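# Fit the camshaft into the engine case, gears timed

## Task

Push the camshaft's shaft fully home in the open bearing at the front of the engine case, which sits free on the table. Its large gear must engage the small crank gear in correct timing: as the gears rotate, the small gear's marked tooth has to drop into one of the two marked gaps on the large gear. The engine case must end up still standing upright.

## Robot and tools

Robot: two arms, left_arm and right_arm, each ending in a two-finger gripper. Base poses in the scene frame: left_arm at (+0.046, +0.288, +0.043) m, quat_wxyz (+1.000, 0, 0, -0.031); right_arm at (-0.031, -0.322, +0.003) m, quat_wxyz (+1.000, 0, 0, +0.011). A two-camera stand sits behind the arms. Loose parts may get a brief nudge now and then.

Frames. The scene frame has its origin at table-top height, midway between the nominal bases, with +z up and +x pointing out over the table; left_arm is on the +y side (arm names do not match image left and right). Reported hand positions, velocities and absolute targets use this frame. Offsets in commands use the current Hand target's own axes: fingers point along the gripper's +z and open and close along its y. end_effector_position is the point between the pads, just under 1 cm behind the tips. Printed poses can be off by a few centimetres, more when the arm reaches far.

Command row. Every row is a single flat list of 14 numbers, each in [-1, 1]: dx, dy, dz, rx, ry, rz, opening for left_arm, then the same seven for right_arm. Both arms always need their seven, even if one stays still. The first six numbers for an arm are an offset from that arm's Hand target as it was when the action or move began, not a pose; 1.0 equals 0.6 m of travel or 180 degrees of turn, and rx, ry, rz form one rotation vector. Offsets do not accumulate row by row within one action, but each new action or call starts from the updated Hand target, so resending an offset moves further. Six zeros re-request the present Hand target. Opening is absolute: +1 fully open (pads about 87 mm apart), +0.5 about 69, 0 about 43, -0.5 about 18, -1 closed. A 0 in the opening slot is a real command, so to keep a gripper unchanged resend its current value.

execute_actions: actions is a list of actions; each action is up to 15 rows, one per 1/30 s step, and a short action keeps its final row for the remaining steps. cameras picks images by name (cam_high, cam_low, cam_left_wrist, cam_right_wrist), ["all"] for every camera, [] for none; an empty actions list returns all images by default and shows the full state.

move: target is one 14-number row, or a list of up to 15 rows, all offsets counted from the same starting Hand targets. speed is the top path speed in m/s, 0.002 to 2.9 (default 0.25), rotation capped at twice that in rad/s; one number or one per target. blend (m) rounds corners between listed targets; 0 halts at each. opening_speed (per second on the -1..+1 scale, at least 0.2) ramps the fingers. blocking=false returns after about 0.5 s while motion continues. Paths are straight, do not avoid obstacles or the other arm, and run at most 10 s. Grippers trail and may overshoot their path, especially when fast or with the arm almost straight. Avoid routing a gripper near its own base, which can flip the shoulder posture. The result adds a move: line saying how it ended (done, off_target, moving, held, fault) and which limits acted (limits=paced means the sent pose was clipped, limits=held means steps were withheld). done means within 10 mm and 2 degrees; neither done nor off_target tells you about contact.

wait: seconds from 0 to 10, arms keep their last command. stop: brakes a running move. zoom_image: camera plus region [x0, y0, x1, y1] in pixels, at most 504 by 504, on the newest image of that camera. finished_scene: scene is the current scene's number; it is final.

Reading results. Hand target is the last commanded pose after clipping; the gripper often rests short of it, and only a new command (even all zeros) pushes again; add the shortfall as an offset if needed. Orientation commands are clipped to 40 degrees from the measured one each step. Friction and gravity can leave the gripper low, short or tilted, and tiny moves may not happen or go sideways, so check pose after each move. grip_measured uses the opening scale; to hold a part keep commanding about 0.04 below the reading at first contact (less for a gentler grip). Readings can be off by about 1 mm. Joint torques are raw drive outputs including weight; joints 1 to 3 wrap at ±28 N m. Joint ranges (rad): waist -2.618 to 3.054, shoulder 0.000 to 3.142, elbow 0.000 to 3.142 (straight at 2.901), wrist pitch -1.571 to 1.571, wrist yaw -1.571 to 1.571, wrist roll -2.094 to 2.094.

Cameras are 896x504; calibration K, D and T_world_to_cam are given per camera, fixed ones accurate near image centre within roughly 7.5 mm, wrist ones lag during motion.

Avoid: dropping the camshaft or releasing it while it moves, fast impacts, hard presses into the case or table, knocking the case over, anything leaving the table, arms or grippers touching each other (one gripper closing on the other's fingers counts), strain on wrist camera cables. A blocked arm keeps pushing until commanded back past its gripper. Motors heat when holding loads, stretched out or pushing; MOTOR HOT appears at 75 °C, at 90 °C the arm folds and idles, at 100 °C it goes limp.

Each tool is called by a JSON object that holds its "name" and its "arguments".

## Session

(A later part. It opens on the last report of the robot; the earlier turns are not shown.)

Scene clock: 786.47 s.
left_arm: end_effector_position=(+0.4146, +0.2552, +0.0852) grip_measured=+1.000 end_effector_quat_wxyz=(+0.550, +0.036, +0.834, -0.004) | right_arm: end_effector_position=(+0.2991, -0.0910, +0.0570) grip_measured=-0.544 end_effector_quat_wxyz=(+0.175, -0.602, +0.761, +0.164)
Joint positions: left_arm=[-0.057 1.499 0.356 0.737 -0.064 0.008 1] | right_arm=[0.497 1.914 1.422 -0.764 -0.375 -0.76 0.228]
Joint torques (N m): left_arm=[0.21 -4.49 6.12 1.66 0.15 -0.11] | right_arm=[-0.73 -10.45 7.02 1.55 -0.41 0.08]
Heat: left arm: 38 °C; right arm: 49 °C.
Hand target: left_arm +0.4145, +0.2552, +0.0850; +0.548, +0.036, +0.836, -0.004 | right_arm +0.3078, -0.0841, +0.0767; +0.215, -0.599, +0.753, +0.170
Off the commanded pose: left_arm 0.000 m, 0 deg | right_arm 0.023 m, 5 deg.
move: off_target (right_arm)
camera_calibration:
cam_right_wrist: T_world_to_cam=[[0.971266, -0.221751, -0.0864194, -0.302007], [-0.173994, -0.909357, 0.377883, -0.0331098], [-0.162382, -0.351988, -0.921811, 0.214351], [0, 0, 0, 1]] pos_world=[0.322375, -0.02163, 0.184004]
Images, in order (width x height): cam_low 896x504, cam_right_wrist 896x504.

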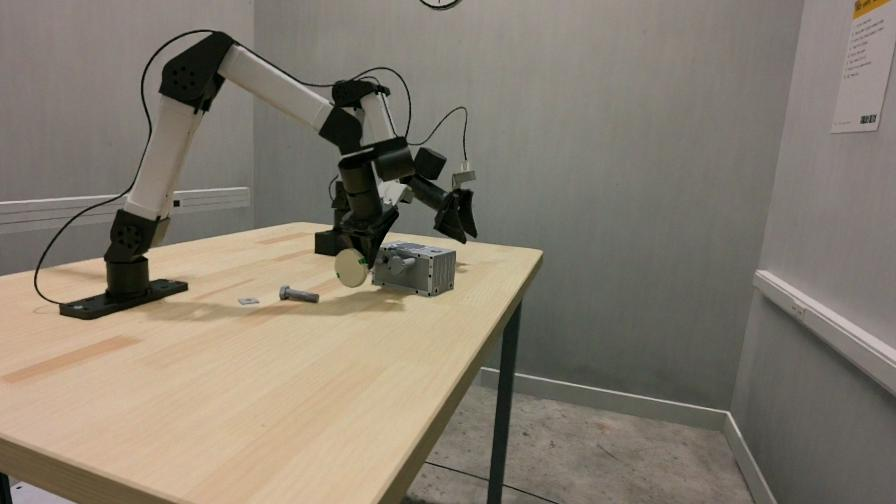

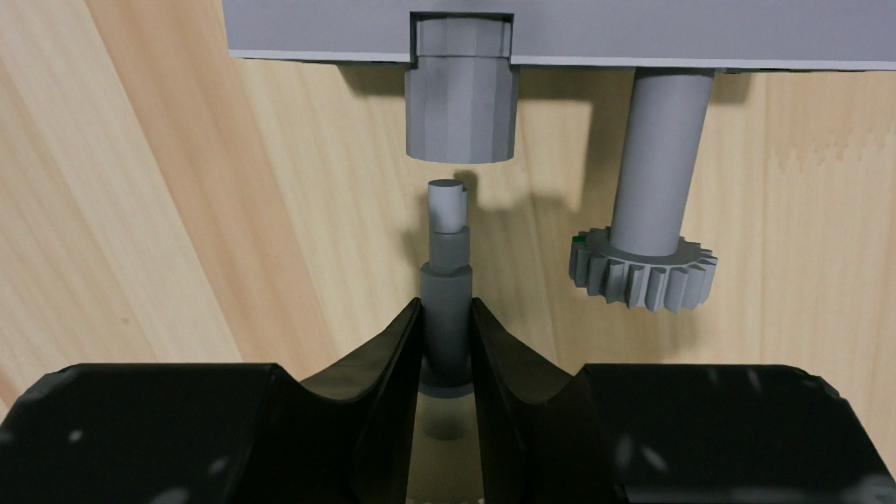

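{"name": "move", "arguments": {"target": [0,0,0,0,0,0,1,-0.0075,-0.0083,0.0047,0,-0.012,0,-0.75], "speed": 0.04, "cameras": ["cam_low","cam_right_wrist"]}}

{"name": "zoom_image", "arguments": {"camera": "cam_low", "region": [330, 230, 420, 290]}}

Scene clock: 812.40 s.
left_arm: end_effector_position=(+0.4146, +0.2552, +0.0852) grip_measured=+1.000 end_effector_quat_wxyz=(+0.550, +0.036, +0.834, -0.004) | right_arm: end_effector_position=(+0.3061, -0.0864, +0.0599) grip_measured=-0.544 end_effector_quat_wxyz=(+0.194, -0.599, +0.757, +0.175)
Joint positions: left_arm=[-0.057 1.499 0.356 0.737 -0.064 0.008 1] | right_arm=[0.486 1.914 1.422 -0.73 -0.404 -0.76 0.228]
Joint torques (N m): left_arm=[0.1 -4.57 6.23 1.64 0.11 -0.08] | right_arm=[-0.73 -9.88 6.82 1.59 -0.42 0.09]
Heat: left arm: 38 °C; right arm: 47 °C.
Hand target: left_arm +0.4145, +0.2552, +0.0850; +0.548, +0.036, +0.836, -0.004 | right_arm +0.3138, -0.0800, +0.0766; +0.229, -0.596, +0.748, +0.181
Off the commanded pose: left_arm 0.000 m, 0 deg | right_arm 0.020 m, 4 deg.
move: off_target (right_arm)
camera_calibration:
cam_right_wrist: T_world_to_cam=[[0.97226, -0.219822, -0.0799275, -0.308091], [-0.181083, -0.92369, 0.337649, -0.0253875], [-0.148051, -0.313809, -0.937873, 0.219665], [0, 0, 0, 1]] pos_world=[0.327469, -0.0222424, 0.189965]
Images, in order (width x height): cam_low 896x504, cam_right_wrist 896x504.

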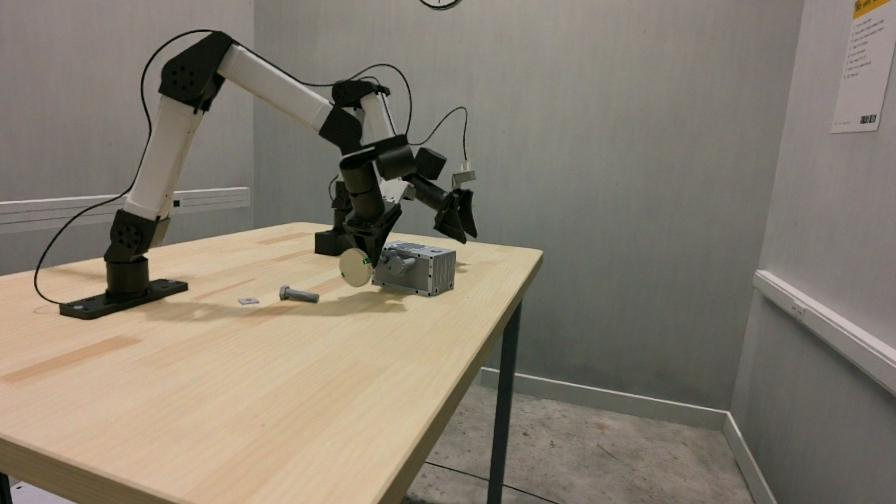

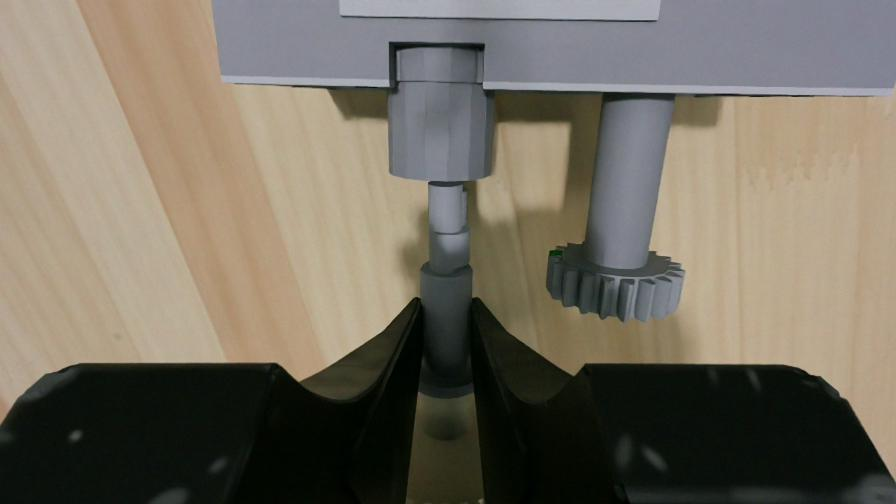

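Scaled by 5.600 from the camera's 896x504 image, which has a finer 1280x720 frame.

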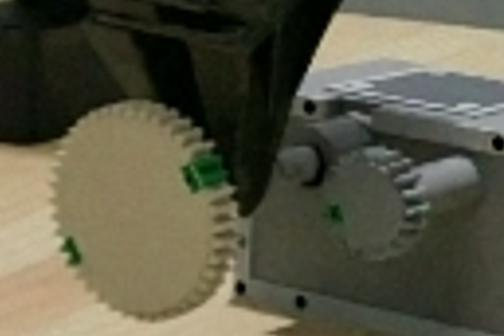

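{"name": "move", "arguments": {"target": [0,0,0,0,0,0,1,0.0075,0.005,0.005,0,0,0,-0.75], "speed": 0.04}}

Scene clock: 823.50 s.
left_arm: end_effector_position=(+0.4146, +0.2552, +0.0852) grip_measured=+1.000 end_effector_quat_wxyz=(+0.550, +0.036, +0.834, -0.004) | right_arm: end_effector_position=(+0.3014, -0.0889, +0.0505) grip_measured=-0.544 end_effector_quat_wxyz=(+0.188, -0.599, +0.758, +0.176)
Joint positions: left_arm=[-0.057 1.499 0.356 0.737 -0.064 0.008 1] | right_arm=[0.486 1.914 1.386 -0.706 -0.405 -0.76 0.228]
Joint torques (N m): left_arm=[0.18 -4.57 6.17 1.68 0.13 -0.08] | right_arm=[-0.64 -10.63 7.05 1.59 -0.44 0.1]
Heat: left arm: 38 °C; right arm: 47 °C.
Hand target: left_arm +0.4145, +0.2552, +0.0850; +0.548, +0.036, +0.836, -0.004 | right_arm +0.3105, -0.0814, +0.0716; +0.229, -0.596, +0.748, +0.181
Off the commanded pose: left_arm 0.000 m, 0 deg | right_arm 0.024 m, 5 deg.
move: off_target (right_arm)

{"name": "move", "arguments": {"target": [0,0,0,0,0,0,1,-0.0065,-0.003,-0.0075,0,0,0,-0.75], "speed": 0.04}}

Scene clock: 830.57 s.
left_arm: end_effector_position=(+0.4146, +0.2552, +0.0852) grip_measured=+1.000 end_effector_quat_wxyz=(+0.550, +0.036, +0.834, -0.004) | right_arm: end_effector_position=(+0.3015, -0.0888, +0.0505) grip_measured=-0.544 end_effector_quat_wxyz=(+0.188, -0.599, +0.758, +0.176)
Joint positions: left_arm=[-0.057 1.499 0.356 0.737 -0.064 0.008 1] | right_arm=[0.486 1.914 1.386 -0.705 -0.405 -0.76 0.228]
Joint torques (N m): left_arm=[0.09 -4.68 6.2 1.65 0.12 -0.1] | right_arm=[-0.79 -10.61 9.28 1.34 -0.44 0.09]
Motor temperatures (°C): left_arm=[22 32 33 39 22 22 22] | right_arm=[23 44 46 35 23 24 26]
Heat: left arm: 39 °C; right arm: 46 °C.
Hand target: left_arm +0.4145, +0.2552, +0.0850; +0.548, +0.036, +0.836, -0.004 | right_arm +0.3124, -0.0811, +0.0776; +0.229, -0.596, +0.748, +0.181
Off the commanded pose: left_arm 0.000 m, 0 deg | right_arm 0.030 m, 5 deg.
move: off_target (right_arm)

Keep going up.

{"name": "move", "arguments": {"target": [0,0,0,0,0,0,1,-0.0055,0,-0.0085,0,0,0,-0.75], "speed": 0.04}}

Scene clock: 834.90 s.
left_arm: end_effector_position=(+0.4146, +0.2552, +0.0852) grip_measured=+1.000 end_effector_quat_wxyz=(+0.550, +0.036, +0.834, -0.004) | right_arm: end_effector_position=(+0.3004, -0.0894, +0.0532) grip_measured=-0.544 end_effector_quat_wxyz=(+0.188, -0.599, +0.758, +0.176)
Joint positions: left_arm=[-0.057 1.499 0.356 0.737 -0.064 0.008 1] | right_arm=[0.486 1.906 1.386 -0.712 -0.405 -0.76 0.228]
Joint torques (N m): left_arm=[0.24 -4.59 6.3 1.67 0.18 -0.09] | right_arm=[-0.8 -10.4 10.82 1.18 -0.44 0.09]
Heat: left arm: 39 °C; right arm: 47 °C.
Hand target: left_arm +0.4145, +0.2552, +0.0850; +0.548, +0.036, +0.836, -0.004 | right_arm +0.3124, -0.0811, +0.0837; +0.229, -0.596, +0.748, +0.181
Off the commanded pose: left_arm 0.000 m, 0 deg | right_arm 0.034 m, 5 deg.
move: off_target (right_arm)

{"name": "move", "arguments": {"target": [0,0,0,0,0,0,1,-0.008,-0.0025,-0.0047,0,0,0,-0.75], "speed": 0.04}}

Scene clock: 844.43 s.
left_arm: end_effector_position=(+0.4146, +0.2552, +0.0852) grip_measured=+1.000 end_effector_quat_wxyz=(+0.550, +0.036, +0.834, -0.004) | right_arm: end_effector_position=(+0.3040, -0.0874, +0.0612) grip_measured=-0.544 end_effector_quat_wxyz=(+0.193, -0.599, +0.757, +0.175)
Joint positions: left_arm=[-0.057 1.499 0.356 0.737 -0.064 0.008 1] | right_arm=[0.486 1.906 1.417 -0.735 -0.405 -0.76 0.228]
Joint torques (N m): left_arm=[0.36 -4.53 6.13 1.63 0.13 -0.05] | right_arm=[-0.61 -9.87 10.76 1.21 -0.44 0.11]
Heat: left arm: 39 °C; right arm: 48 °C.
Hand target: left_arm +0.4145, +0.2552, +0.0850; +0.548, +0.036, +0.836, -0.004 | right_arm +0.3143, -0.0791, +0.0887; +0.229, -0.596, +0.748, +0.181
Off the commanded pose: left_arm 0.000 m, 0 deg | right_arm 0.031 m, 4 deg.
move: off_target (right_arm)

{"name": "move", "arguments": {"target": [[0,0,0,0,0,0,1,0.0196,0,-0.016,0,0,0,-0.75],[0,0,0,0,0,0,1,0.006,0,0.0016,0,0,0,-0.75]], "speed": 0.05}}

Scene clock: 852.37 s.
left_arm: end_effector_position=(+0.4146, +0.2552, +0.0852) grip_measured=+1.000 end_effector_quat_wxyz=(+0.550, +0.036, +0.834, -0.004) | right_arm: end_effector_position=(+0.3061, -0.0921, +0.0716) grip_measured=-0.544 end_effector_quat_wxyz=(+0.203, -0.595, +0.757, +0.176)
Joint positions: left_arm=[-0.057 1.499 0.356 0.737 -0.064 0.008 1] | right_arm=[0.469 1.879 1.417 -0.745 -0.415 -0.765 0.228]
Joint torques (N m): left_arm=[0.2 -4.6 6.27 1.63 0.09 -0.07] | right_arm=[0.29 -7.75 9.55 1.43 -0.36 0.12]
Heat: left arm: 39 °C; right arm: 49 °C.
Hand target: left_arm +0.4145, +0.2552, +0.0850; +0.548, +0.036, +0.836, -0.004 | right_arm +0.3138, -0.0816, +0.0859; +0.229, -0.595, +0.749, +0.181
Off the commanded pose: left_arm 0.000 m, 0 deg | right_arm 0.019 m, 3 deg.
move: off_target (right_arm)

{"name": "move", "arguments": {"target": [0,0,0,0,0,0,1,0.007,0.0053,0.0238,0,0,0,-0.75], "speed": 0.04}}

Scene clock: 860.23 s.
left_arm: end_effector_position=(+0.4146, +0.2552, +0.0852) grip_measured=+1.000 end_effector_quat_wxyz=(+0.550, +0.036, +0.834, -0.004) | right_arm: end_effector_position=(+0.3059, -0.0848, +0.0674) grip_measured=-0.544 end_effector_quat_wxyz=(+0.209, -0.596, +0.755, +0.178)
Joint positions: left_arm=[-0.057 1.499 0.356 0.737 -0.064 0.008 1] | right_arm=[0.484 1.883 1.401 -0.706 -0.415 -0.75 0.228]
Joint torques (N m): left_arm=[0.09 -4.59 6.15 1.66 0.11 -0.1] | right_arm=[0.29 -6.99 7.24 1.7 -0.3 0.11]
Heat: left arm: 39 °C; right arm: 49 °C.
Hand target: left_arm +0.4145, +0.2552, +0.0850; +0.548, +0.036, +0.836, -0.004 | right_arm +0.3116, -0.0765, +0.0716; +0.228, -0.596, +0.748, +0.181
Off the commanded pose: left_arm 0.000 m, 0 deg | right_arm 0.011 m, 2 deg.
move: off_target (right_arm)

{"name": "move", "arguments": {"target": [0,0,0,0,0,0,1,0.017,0.003,0.0087,0,0,0,-0.75], "speed": 0.04, "cameras": ["cam_low","cam_right_wrist"]}}

{"name": "zoom_image", "arguments": {"camera": "cam_low", "region": [330, 230, 420, 290]}}

Scene clock: 871.00 s.
left_arm: end_effector_position=(+0.4146, +0.2552, +0.0852) grip_measured=+1.000 end_effector_quat_wxyz=(+0.550, +0.036, +0.834, -0.004) | right_arm: end_effector_position=(+0.3008, -0.0876, +0.0545) grip_measured=-0.544 end_effector_quat_wxyz=(+0.205, -0.595, +0.756, +0.179)
Joint positions: left_arm=[-0.057 1.499 0.356 0.737 -0.064 0.008 1] | right_arm=[0.484 1.883 1.35 -0.665 -0.415 -0.749 0.228]
Joint torques (N m): left_arm=[0.14 -4.52 6.31 1.66 0.14 -0.09] | right_arm=[-0.34 -7.6 7.15 1.67 -0.32 0.03]
Heat: left arm: 39 °C; right arm: 49 °C.
Hand target: left_arm +0.4145, +0.2552, +0.0850; +0.548, +0.036, +0.836, -0.004 | right_arm +0.3088, -0.0814, +0.0617; +0.229, -0.596, +0.748, +0.181
Off the commanded pose: left_arm 0.000 m, 0 deg | right_arm 0.012 m, 3 deg.
move: off_target (right_arm)
camera_calibration:
cam_right_wrist: T_world_to_cam=[[0.97155, -0.225007, -0.0739078, -0.304215], [-0.191168, -0.929267, 0.316097, -0.0220251], [-0.139804, -0.292976, -0.945844, 0.213215], [0, 0, 0, 1]] pos_world=[0.321158, -0.026451, 0.186146]
Images, in order (width x height): cam_low 896x504, cam_right_wrist 896x504.

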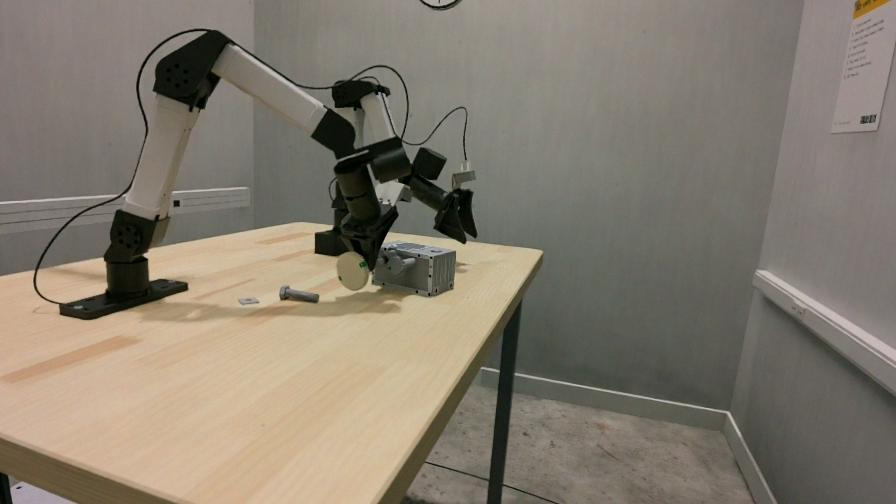

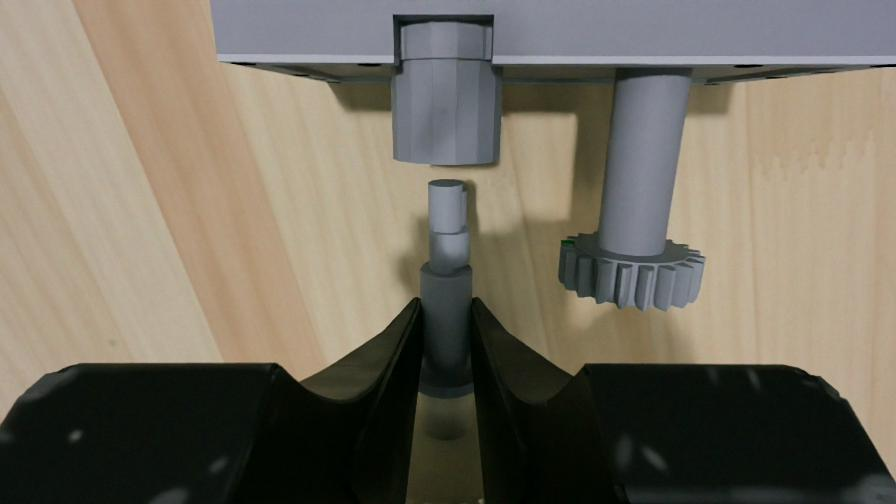

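Scaled by 5.600 from the camera's 896x504 image, which has a finer 1280x720 frame.

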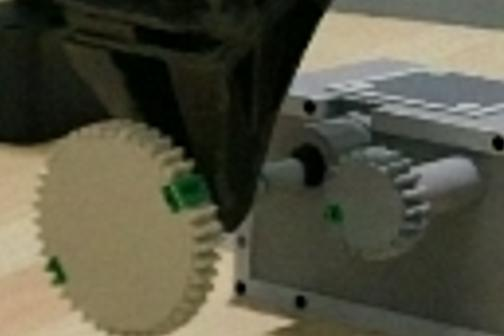

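{"name": "move", "arguments": {"target": [0,0,0,0,0,0,1,-0.0105,-0.002,-0.0115,0,0,0,-0.75], "speed": 0.04}}

Scene clock: 878.93 s.
left_arm: end_effector_position=(+0.4146, +0.2552, +0.0852) grip_measured=+1.000 end_effector_quat_wxyz=(+0.550, +0.036, +0.834, -0.004) | right_arm: end_effector_position=(+0.3008, -0.0876, +0.0545) grip_measured=-0.544 end_effector_quat_wxyz=(+0.205, -0.595, +0.756, +0.179)
Joint positions: left_arm=[-0.057 1.499 0.356 0.737 -0.064 0.008 1] | right_arm=[0.484 1.883 1.35 -0.665 -0.415 -0.749 0.228]
Joint torques (N m): left_arm=[0.18 -4.59 6.23 1.65 0.14 -0.06] | right_arm=[-0.28 -7.9 10.21 1.28 -0.32 0.04]
Heat: left arm: 39 °C; right arm: 48 °C.
Hand target: left_arm +0.4145, +0.2552, +0.0850; +0.548, +0.036, +0.836, -0.004 | right_arm +0.3102, -0.0804, +0.0709; +0.229, -0.596, +0.748, +0.181
Off the commanded pose: left_arm 0.000 m, 0 deg | right_arm 0.020 m, 3 deg.
move: off_target (right_arm)

Now elbow is near threshold. Forward 9 mm, keep z.

{"name": "move", "arguments": {"target": [0,0,0,0,0,0,1,-0.0135,0.0012,0.0088,0,0,0,-0.75], "speed": 0.04, "cameras": ["cam_low","cam_right_wrist"]}}

{"name": "zoom_image", "arguments": {"camera": "cam_low", "region": [330, 230, 420, 290]}}

Scene clock: 889.47 s.
left_arm: end_effector_position=(+0.4146, +0.2552, +0.0852) grip_measured=+1.000 end_effector_quat_wxyz=(+0.550, +0.036, +0.834, -0.004) | right_arm: end_effector_position=(+0.3022, -0.0804, +0.0579) grip_measured=-0.544 end_effector_quat_wxyz=(+0.208, -0.596, +0.754, +0.180)
Joint positions: left_arm=[-0.057 1.499 0.356 0.737 -0.064 0.008 1] | right_arm=[0.497 1.89 1.37 -0.666 -0.415 -0.736 0.228]
Joint torques (N m): left_arm=[0.2 -4.62 6.15 1.62 0.12 -0.11] | right_arm=[0.28 -6.95 10.78 1.34 -0.23 0.11]
Heat: left arm: 39 °C; right arm: 50 °C.
Hand target: left_arm +0.4145, +0.2552, +0.0850; +0.548, +0.036, +0.836, -0.004 | right_arm +0.3116, -0.0708, +0.0710; +0.229, -0.596, +0.749, +0.181
Off the commanded pose: left_arm 0.000 m, 0 deg | right_arm 0.019 m, 2 deg.
move: off_target (right_arm)
camera_calibration:
cam_right_wrist: T_world_to_cam=[[0.972292, -0.222581, -0.0714528, -0.303841], [-0.190689, -0.931966, 0.308346, -0.0160344], [-0.135224, -0.286177, -0.948587, 0.21812], [0, 0, 0, 1]] pos_world=[0.32186, -0.0201519, 0.190139]
Images, in order (width x height): cam_low 896x504, cam_right_wrist 896x504.

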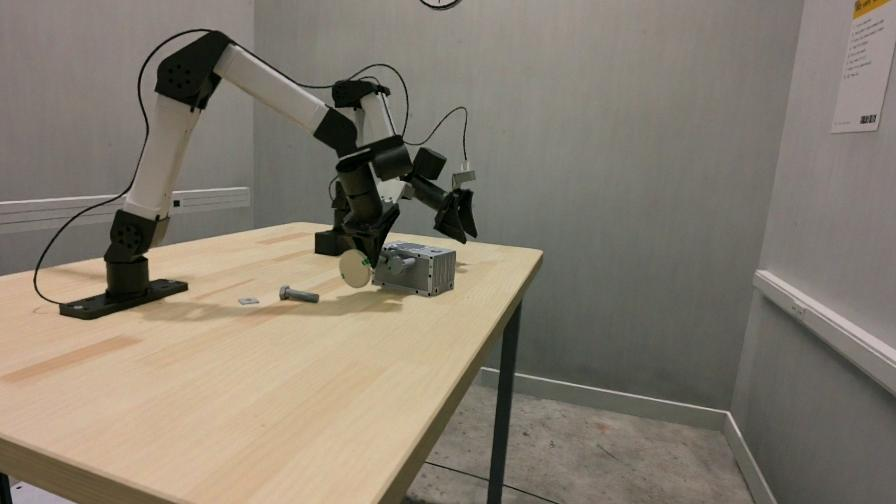

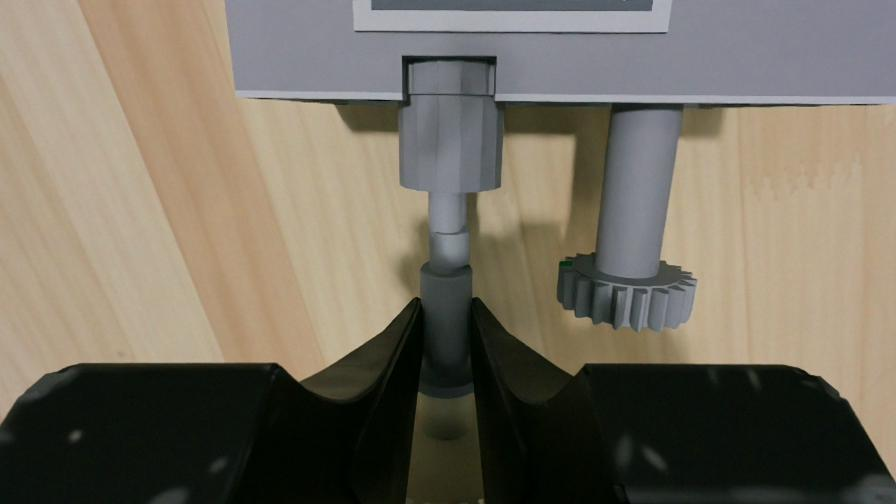

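Scaled by 5.600 from the camera's 896x504 image, which has a finer 1280x720 frame.

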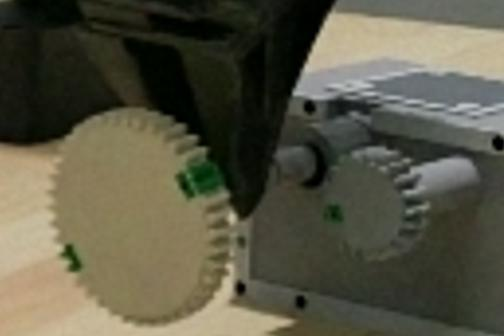

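{"name": "move", "arguments": {"target": [0,0,0,0,0,0,1,-0.0125,-0.0017,0.0113,0,0,0,-0.75], "speed": 0.04, "cameras": ["cam_low","cam_right_wrist"]}}

{"name": "zoom_image", "arguments": {"camera": "cam_low", "region": [330, 230, 420, 290]}}

Scene clock: 898.97 s.
left_arm: end_effector_position=(+0.4146, +0.2552, +0.0852) grip_measured=+1.000 end_effector_quat_wxyz=(+0.550, +0.036, +0.834, -0.004) | right_arm: end_effector_position=(+0.3038, -0.0707, +0.0563) grip_measured=-0.544 end_effector_quat_wxyz=(+0.206, -0.596, +0.754, +0.184)
Joint positions: left_arm=[-0.057 1.499 0.356 0.737 -0.064 0.008 1] | right_arm=[0.514 1.917 1.4 -0.666 -0.415 -0.72 0.228]
Joint torques (N m): left_arm=[0.21 -4.48 6.19 1.69 0.12 -0.09] | right_arm=[0.28 -7.12 10.91 1.39 -0.16 0.11]
Heat: left arm: 39 °C; right arm: 49 °C.
Hand target: left_arm +0.4145, +0.2552, +0.0850; +0.548, +0.036, +0.836, -0.004 | right_arm +0.3149, -0.0612, +0.0696; +0.229, -0.596, +0.748, +0.181
Off the commanded pose: left_arm 0.000 m, 0 deg | right_arm 0.020 m, 3 deg.
move: off_target (right_arm)
camera_calibration:
cam_right_wrist: T_world_to_cam=[[0.972439, -0.219498, -0.0786344, -0.302765], [-0.185846, -0.933363, 0.307074, -0.00768358], [-0.140796, -0.283997, -0.948431, 0.221399], [0, 0, 0, 1]] pos_world=[0.324165, -0.0107512, 0.188533]
Images, in order (width x height): cam_low 896x504, cam_right_wrist 896x504.

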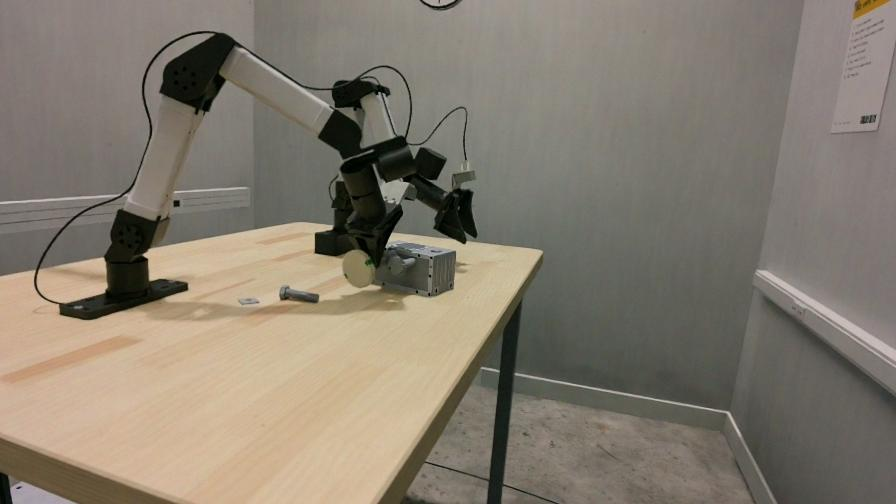

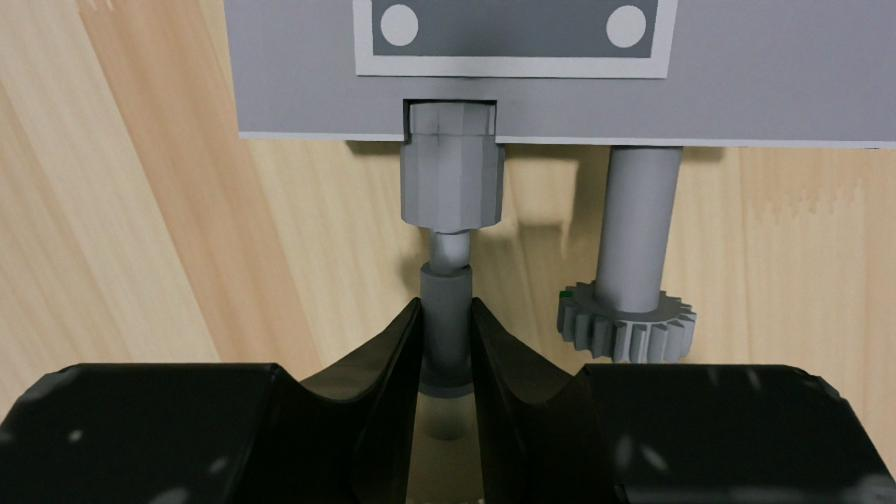

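Scaled by 5.600 from the camera's 896x504 image, which has a finer 1280x720 frame.

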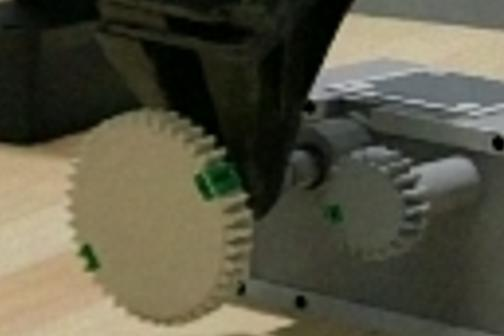

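{"name": "move", "arguments": {"target": [0,0,0,0,0,0,1,-0.0177,-0.0008,0.0098,0,0.012,0,-0.75], "speed": 0.04, "cameras": ["cam_low","cam_right_wrist"]}}

{"name": "zoom_image", "arguments": {"camera": "cam_low", "region": [330, 230, 420, 290]}}

Scene clock: 910.90 s.
left_arm: end_effector_position=(+0.4146, +0.2552, +0.0852) grip_measured=+1.000 end_effector_quat_wxyz=(+0.550, +0.036, +0.834, -0.004) | right_arm: end_effector_position=(+0.3091, -0.0576, +0.0580) grip_measured=-0.544 end_effector_quat_wxyz=(+0.196, -0.599, +0.756, +0.173)
Joint positions: left_arm=[-0.057 1.499 0.356 0.737 -0.064 0.008 1] | right_arm=[0.547 1.969 1.488 -0.711 -0.38 -0.699 0.228]
Joint torques (N m): left_arm=[0.27 -4.57 6.24 1.63 0.13 -0.07] | right_arm=[0.28 -7.49 10.92 1.28 -0.12 0.11]
Motor temperatures (°C): left_arm=[22 32 33 39 22 22 22] | right_arm=[23 42 51 34 23 24 26]
Heat: left arm: 39 °C; right arm: 51 °C.
Hand target: left_arm +0.4145, +0.2552, +0.0850; +0.548, +0.036, +0.836, -0.004 | right_arm +0.3181, -0.0496, +0.0706; +0.215, -0.599, +0.753, +0.170
Off the commanded pose: left_arm 0.000 m, 0 deg | right_arm 0.017 m, 2 deg.
move: off_target (right_arm)
camera_calibration:
cam_right_wrist: T_world_to_cam=[[0.972627, -0.220228, -0.0741317, -0.305287], [-0.183639, -0.923968, 0.335499, 0.00325029], [-0.142382, -0.312702, -0.939119, 0.225731], [0, 0, 0, 1]] pos_world=[0.329667, 0.00635712, 0.188267]
Images, in order (width x height): cam_low 896x504, cam_right_wrist 896x504.

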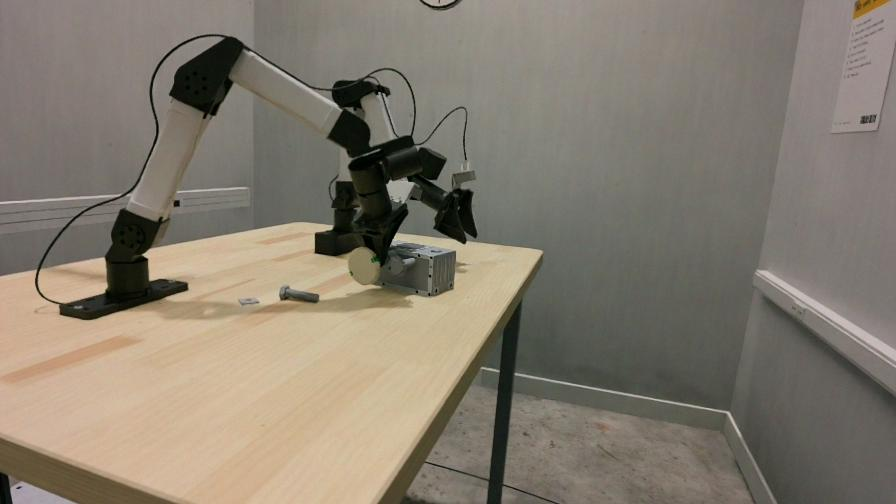

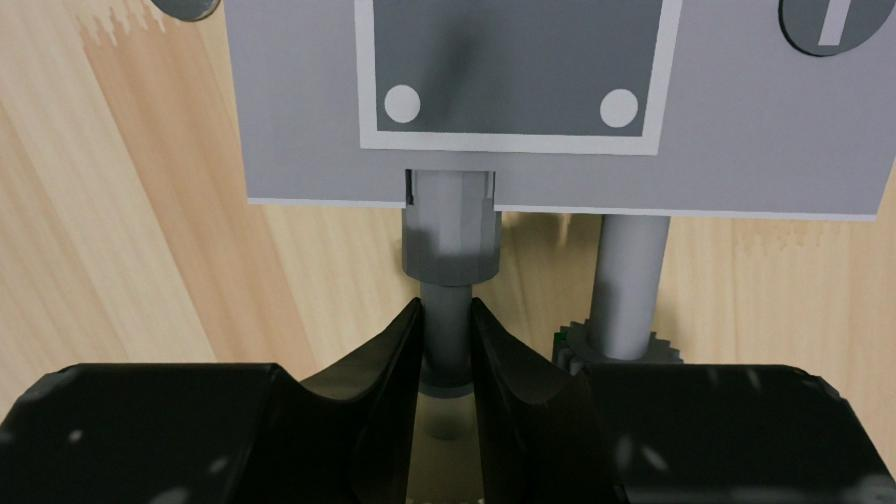

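Scaled by 5.600 from the camera's 896x504 image, which has a finer 1280x720 frame.

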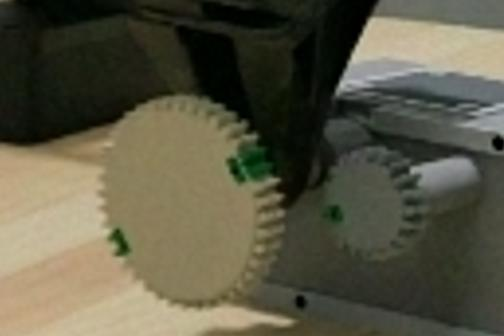

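{"name": "move", "arguments": {"target": [0,0,0,0,0,0,1,0,0,0,0,0,0,-0.4], "opening_speed": 0.3, "cameras": ["cam_low","cam_right_wrist"]}}

{"name": "zoom_image", "arguments": {"camera": "cam_low", "region": [330, 230, 420, 290]}}

Scene clock: 924.83 s.
left_arm: end_effector_position=(+0.4146, +0.2552, +0.0852) grip_measured=+1.000 end_effector_quat_wxyz=(+0.550, +0.036, +0.834, -0.004) | right_arm: end_effector_position=(+0.3111, -0.0564, +0.0605) grip_measured=-0.400 end_effector_quat_wxyz=(+0.200, -0.599, +0.756, +0.173)
Joint positions: left_arm=[-0.057 1.499 0.356 0.737 -0.064 0.008 1] | right_arm=[0.547 1.969 1.496 -0.712 -0.38 -0.698 0.3]
Joint torques (N m): left_arm=[0.13 -4.52 6.11 1.64 0.11 -0.09] | right_arm=[0.28 -7.43 10.22 1.29 -0.11 0.11]
Heat: left arm: 39 °C; right arm: 50 °C.
Hand target: left_arm +0.4145, +0.2552, +0.0850; +0.548, +0.036, +0.836, -0.004 | right_arm +0.3181, -0.0496, +0.0706; +0.215, -0.599, +0.753, +0.170
Off the commanded pose: left_arm 0.000 m, 0 deg | right_arm 0.014 m, 2 deg.
move: off_target (right_arm)
camera_calibration:
cam_right_wrist: T_world_to_cam=[[0.972955, -0.220633, -0.0684133, -0.307281], [-0.186484, -0.92501, 0.331028, 0.00494644], [-0.136319, -0.309318, -0.941138, 0.227199], [0, 0, 0, 1]] pos_world=[0.330864, 0.00705587, 0.191166]
Images, in order (width x height): cam_low 896x504, cam_right_wrist 896x504.

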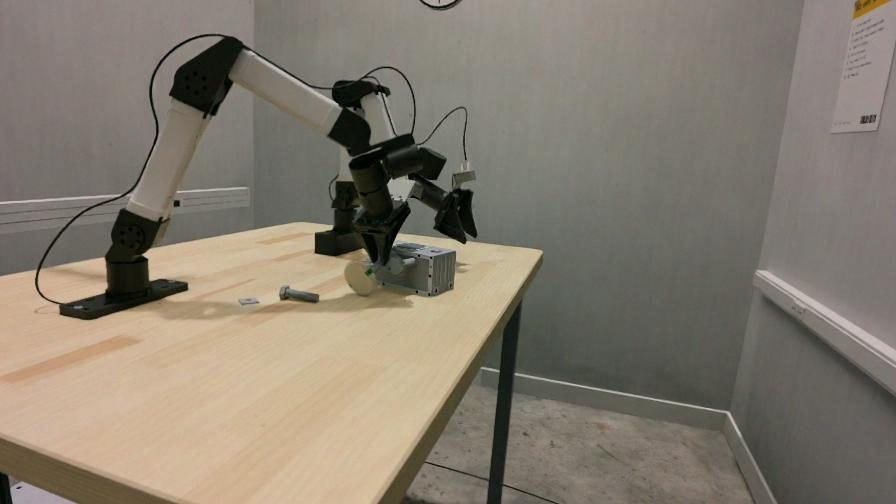

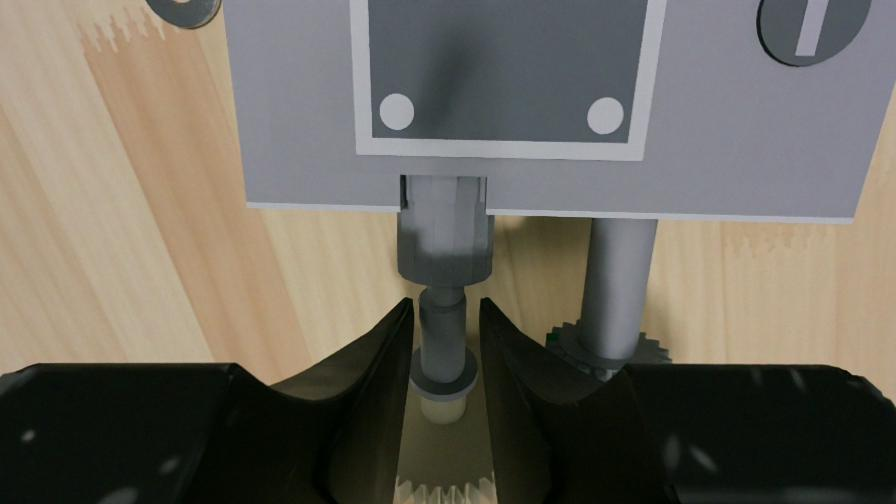

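Scaled by 5.600 from the camera's 896x504 image, which has a finer 1280x720 frame.

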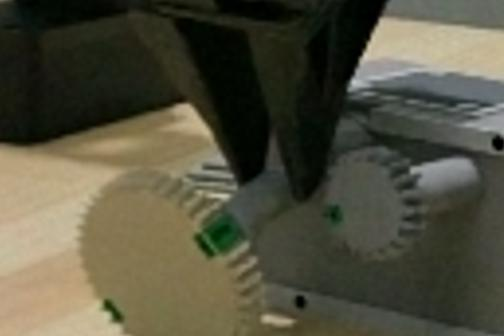

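{"name": "move", "arguments": {"target": [[0,0,0,0,0,0,1,0,0,0,0,0,0,0.1],[0,0,0,0,0,0,1,-0.0615,0,-0.0994,0,0,0,0.1]], "speed": 0.08, "opening_speed": 0.5, "cameras": ["cam_low","cam_right_wrist","cam_high"]}}

{"name": "zoom_image", "arguments": {"camera": "cam_low", "region": [320, 220, 460, 310]}}

{"name": "zoom_image", "arguments": {"camera": "cam_high", "region": [400, 210, 500, 290]}}

Scene clock: 946.90 s.
left_arm: end_effector_position=(+0.4146, +0.2552, +0.0852) grip_measured=+1.000 end_effector_quat_wxyz=(+0.550, +0.036, +0.834, -0.004) | right_arm: end_effector_position=(+0.3152, -0.0538, +0.1235) grip_measured=+0.100 end_effector_quat_wxyz=(+0.196, -0.599, +0.757, +0.173)
Joint positions: left_arm=[-0.057 1.499 0.356 0.737 -0.064 0.008 1] | right_arm=[0.547 1.969 1.75 -0.974 -0.38 -0.697 0.55]
Joint torques (N m): left_arm=[0.31 -4.68 6.17 1.68 0.1 -0.1] | right_arm=[0.29 -8.99 10.18 1.16 -0.11 0.1]
Heat: left arm: 39 °C; right arm: 53 °C.
Hand target: left_arm +0.4145, +0.2552, +0.0850; +0.548, +0.036, +0.836, -0.004 | right_arm +0.3180, -0.0496, +0.1408; +0.215, -0.599, +0.753, +0.170
Off the commanded pose: left_arm 0.000 m, 0 deg | right_arm 0.018 m, 2 deg.
move: off_target (right_arm)
camera_calibration:
cam_right_wrist: T_world_to_cam=[[0.97232, -0.22149, -0.0744068, -0.305437], [-0.184643, -0.923509, 0.336211, -0.0139243], [-0.143183, -0.313166, -0.938843, 0.289519], [0, 0, 0, 1]] pos_world=[0.335866, 0.0101567, 0.253767]
Images, in order (width x height): cam_high 896x504, cam_low 896x504, cam_right_wrist 896x504.

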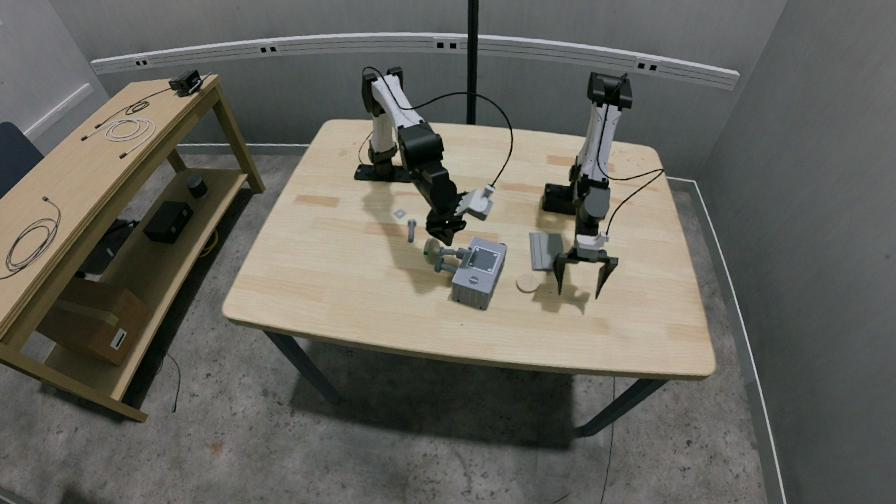

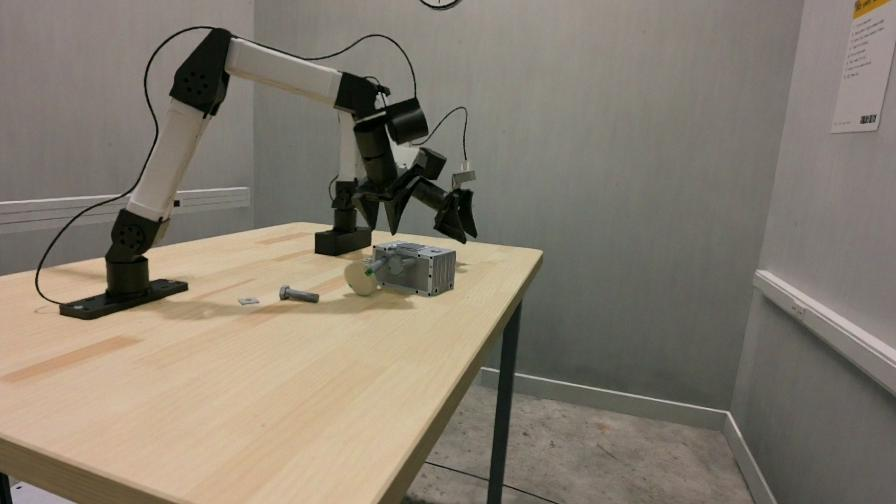

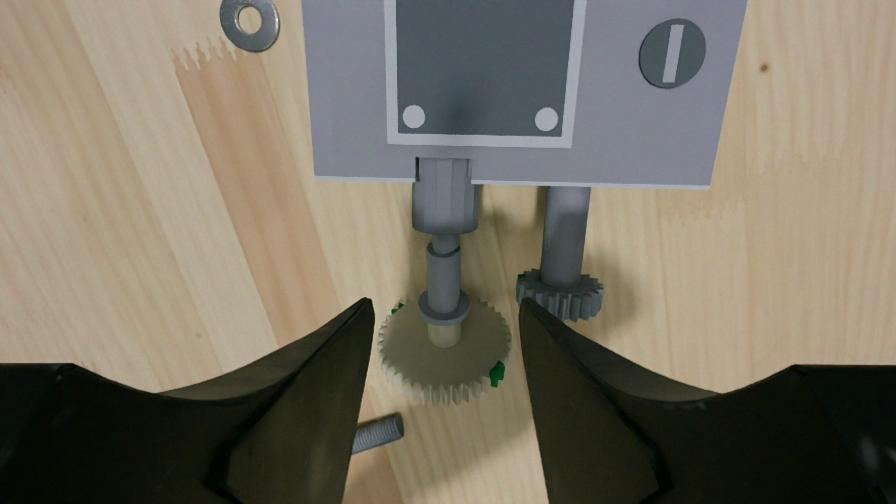

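Scaled by 3.600 from the camera's 896x504 image, which has a finer 1280x720 frame.

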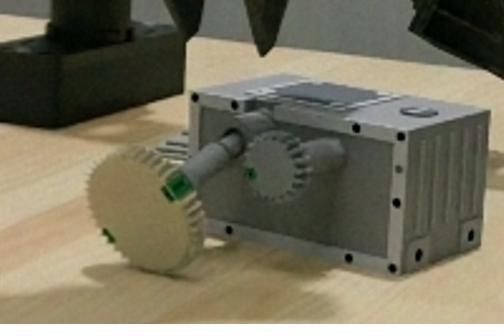

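Scaled by 5.040 from the camera's 896x504 image, which has a finer 1280x720 frame.

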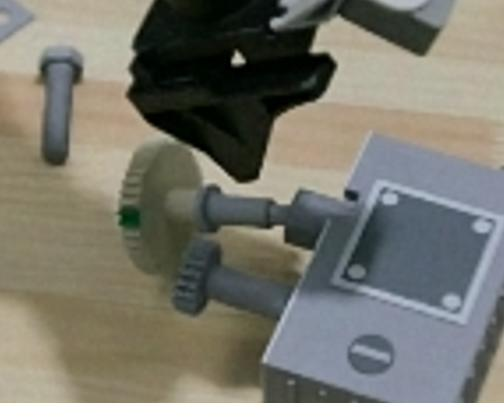

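{"name": "move", "arguments": {"target": [0,0,0,0,0,0,1,0.0972,0.0093,0,0.0016,0.1043,0.0053,0.1], "speed": 0.1, "cameras": ["cam_low","cam_right_wrist"]}}

{"name": "zoom_image", "arguments": {"camera": "cam_low", "region": [320, 220, 460, 310]}}

Scene clock: 978.60 s.
left_arm: end_effector_position=(+0.4146, +0.2552, +0.0852) grip_measured=+1.000 end_effector_quat_wxyz=(+0.550, +0.036, +0.834, -0.004) | right_arm: end_effector_position=(+0.2970, -0.1002, +0.1027) grip_measured=+0.100 end_effector_quat_wxyz=(+0.080, -0.605, +0.788, +0.076)
Joint positions: left_arm=[-0.057 1.499 0.356 0.737 -0.064 0.008 1] | right_arm=[0.57 2.029 1.801 -1.191 -0.162 -0.707 0.55]
Joint torques (N m): left_arm=[0.23 -4.55 6.19 1.67 0.16 -0.07] | right_arm=[0.38 -7.3 10.07 0.68 0.07 -0.09]
Heat: left arm: 39 °C; right arm: 52 °C.
Hand target: left_arm +0.4145, +0.2552, +0.0850; +0.548, +0.036, +0.836, -0.004 | right_arm +0.3015, -0.0967, +0.1100; +0.089, -0.612, +0.783, +0.070
Off the commanded pose: left_arm 0.000 m, 0 deg | right_arm 0.009 m, 2 deg.
move: done
camera_calibration:
cam_right_wrist: T_world_to_cam=[[0.961042, -0.26786, -0.0681774, -0.301517], [-0.173533, -0.776718, 0.605472, -0.0693433], [-0.215137, -0.570053, -0.792941, 0.233478], [0, 0, 0, 1]] pos_world=[0.327967, -0.00152989, 0.206563]
Images, in order (width x height): cam_low 896x504, cam_right_wrist 896x504.

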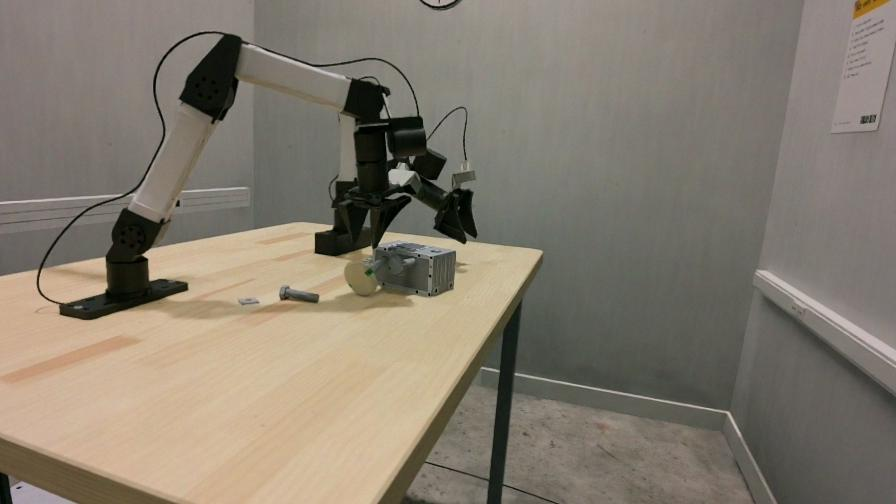

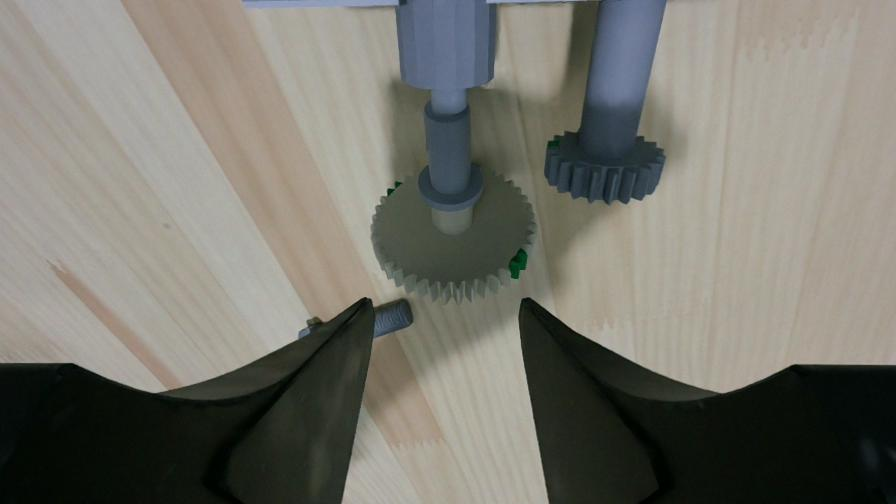

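Scaled by 3.600 from the camera's 896x504 image, which has a finer 1280x720 frame.

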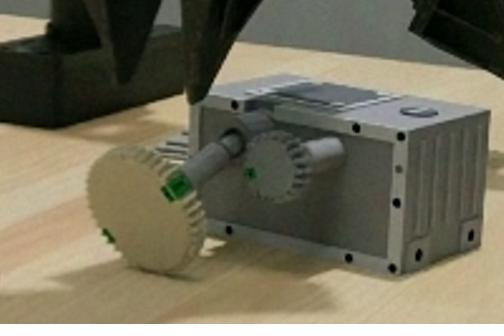

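{"name": "move", "arguments": {"target": [0,0,0,0,0,0,1,0.0182,0.002,0.0762,0,0,0,-0.15], "speed": 0.08, "cameras": ["cam_low","cam_right_wrist"]}}

{"name": "zoom_image", "arguments": {"camera": "cam_low", "region": [330, 220, 430, 300]}}

Scene clock: 996.37 s.
left_arm: end_effector_position=(+0.4146, +0.2552, +0.0852) grip_measured=+1.000 end_effector_quat_wxyz=(+0.550, +0.036, +0.834, -0.004) | right_arm: end_effector_position=(+0.2956, -0.1001, +0.0645) grip_measured=-0.150 end_effector_quat_wxyz=(+0.079, -0.606, +0.788, +0.076)
Joint positions: left_arm=[-0.057 1.499 0.356 0.737 -0.064 0.008 1] | right_arm=[0.573 2.037 1.661 -1.045 -0.161 -0.707 0.425]
Joint torques (N m): left_arm=[0.2 -4.38 6.06 1.69 0.13 -0.07] | right_arm=[0.28 -7.45 6.52 1.12 0.05 -0.07]
Heat: left arm: 39 °C; right arm: 50 °C.
Hand target: left_arm +0.4145, +0.2552, +0.0850; +0.548, +0.036, +0.836, -0.004 | right_arm +0.3002, -0.0968, +0.0629; +0.089, -0.612, +0.783, +0.070
Off the commanded pose: left_arm 0.000 m, 0 deg | right_arm 0.006 m, 2 deg.
move: done
camera_calibration:
cam_right_wrist: T_world_to_cam=[[0.961618, -0.26549, -0.0693191, -0.302589], [-0.170439, -0.775923, 0.607366, -0.047308], [-0.215036, -0.57224, -0.791392, 0.202562], [0, 0, 0, 1]] pos_world=[0.32647, -0.00112751, 0.168064]
Images, in order (width x height): cam_low 896x504, cam_right_wrist 896x504.

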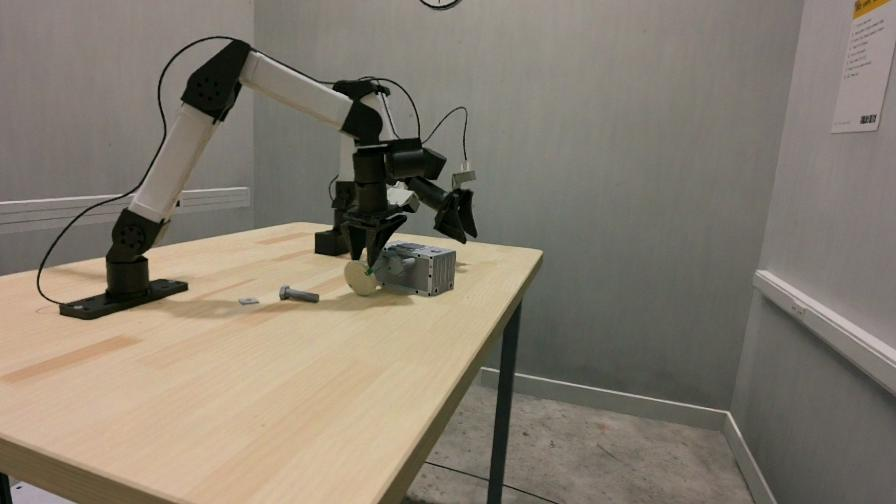

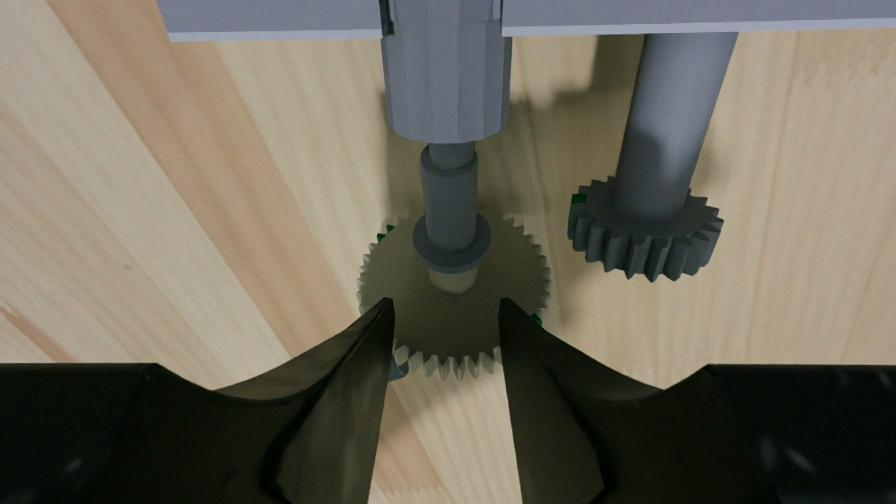

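Scaled by 5.040 from the camera's 896x504 image, which has a finer 1280x720 frame.

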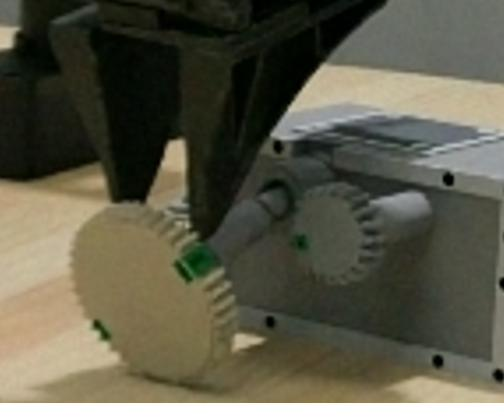

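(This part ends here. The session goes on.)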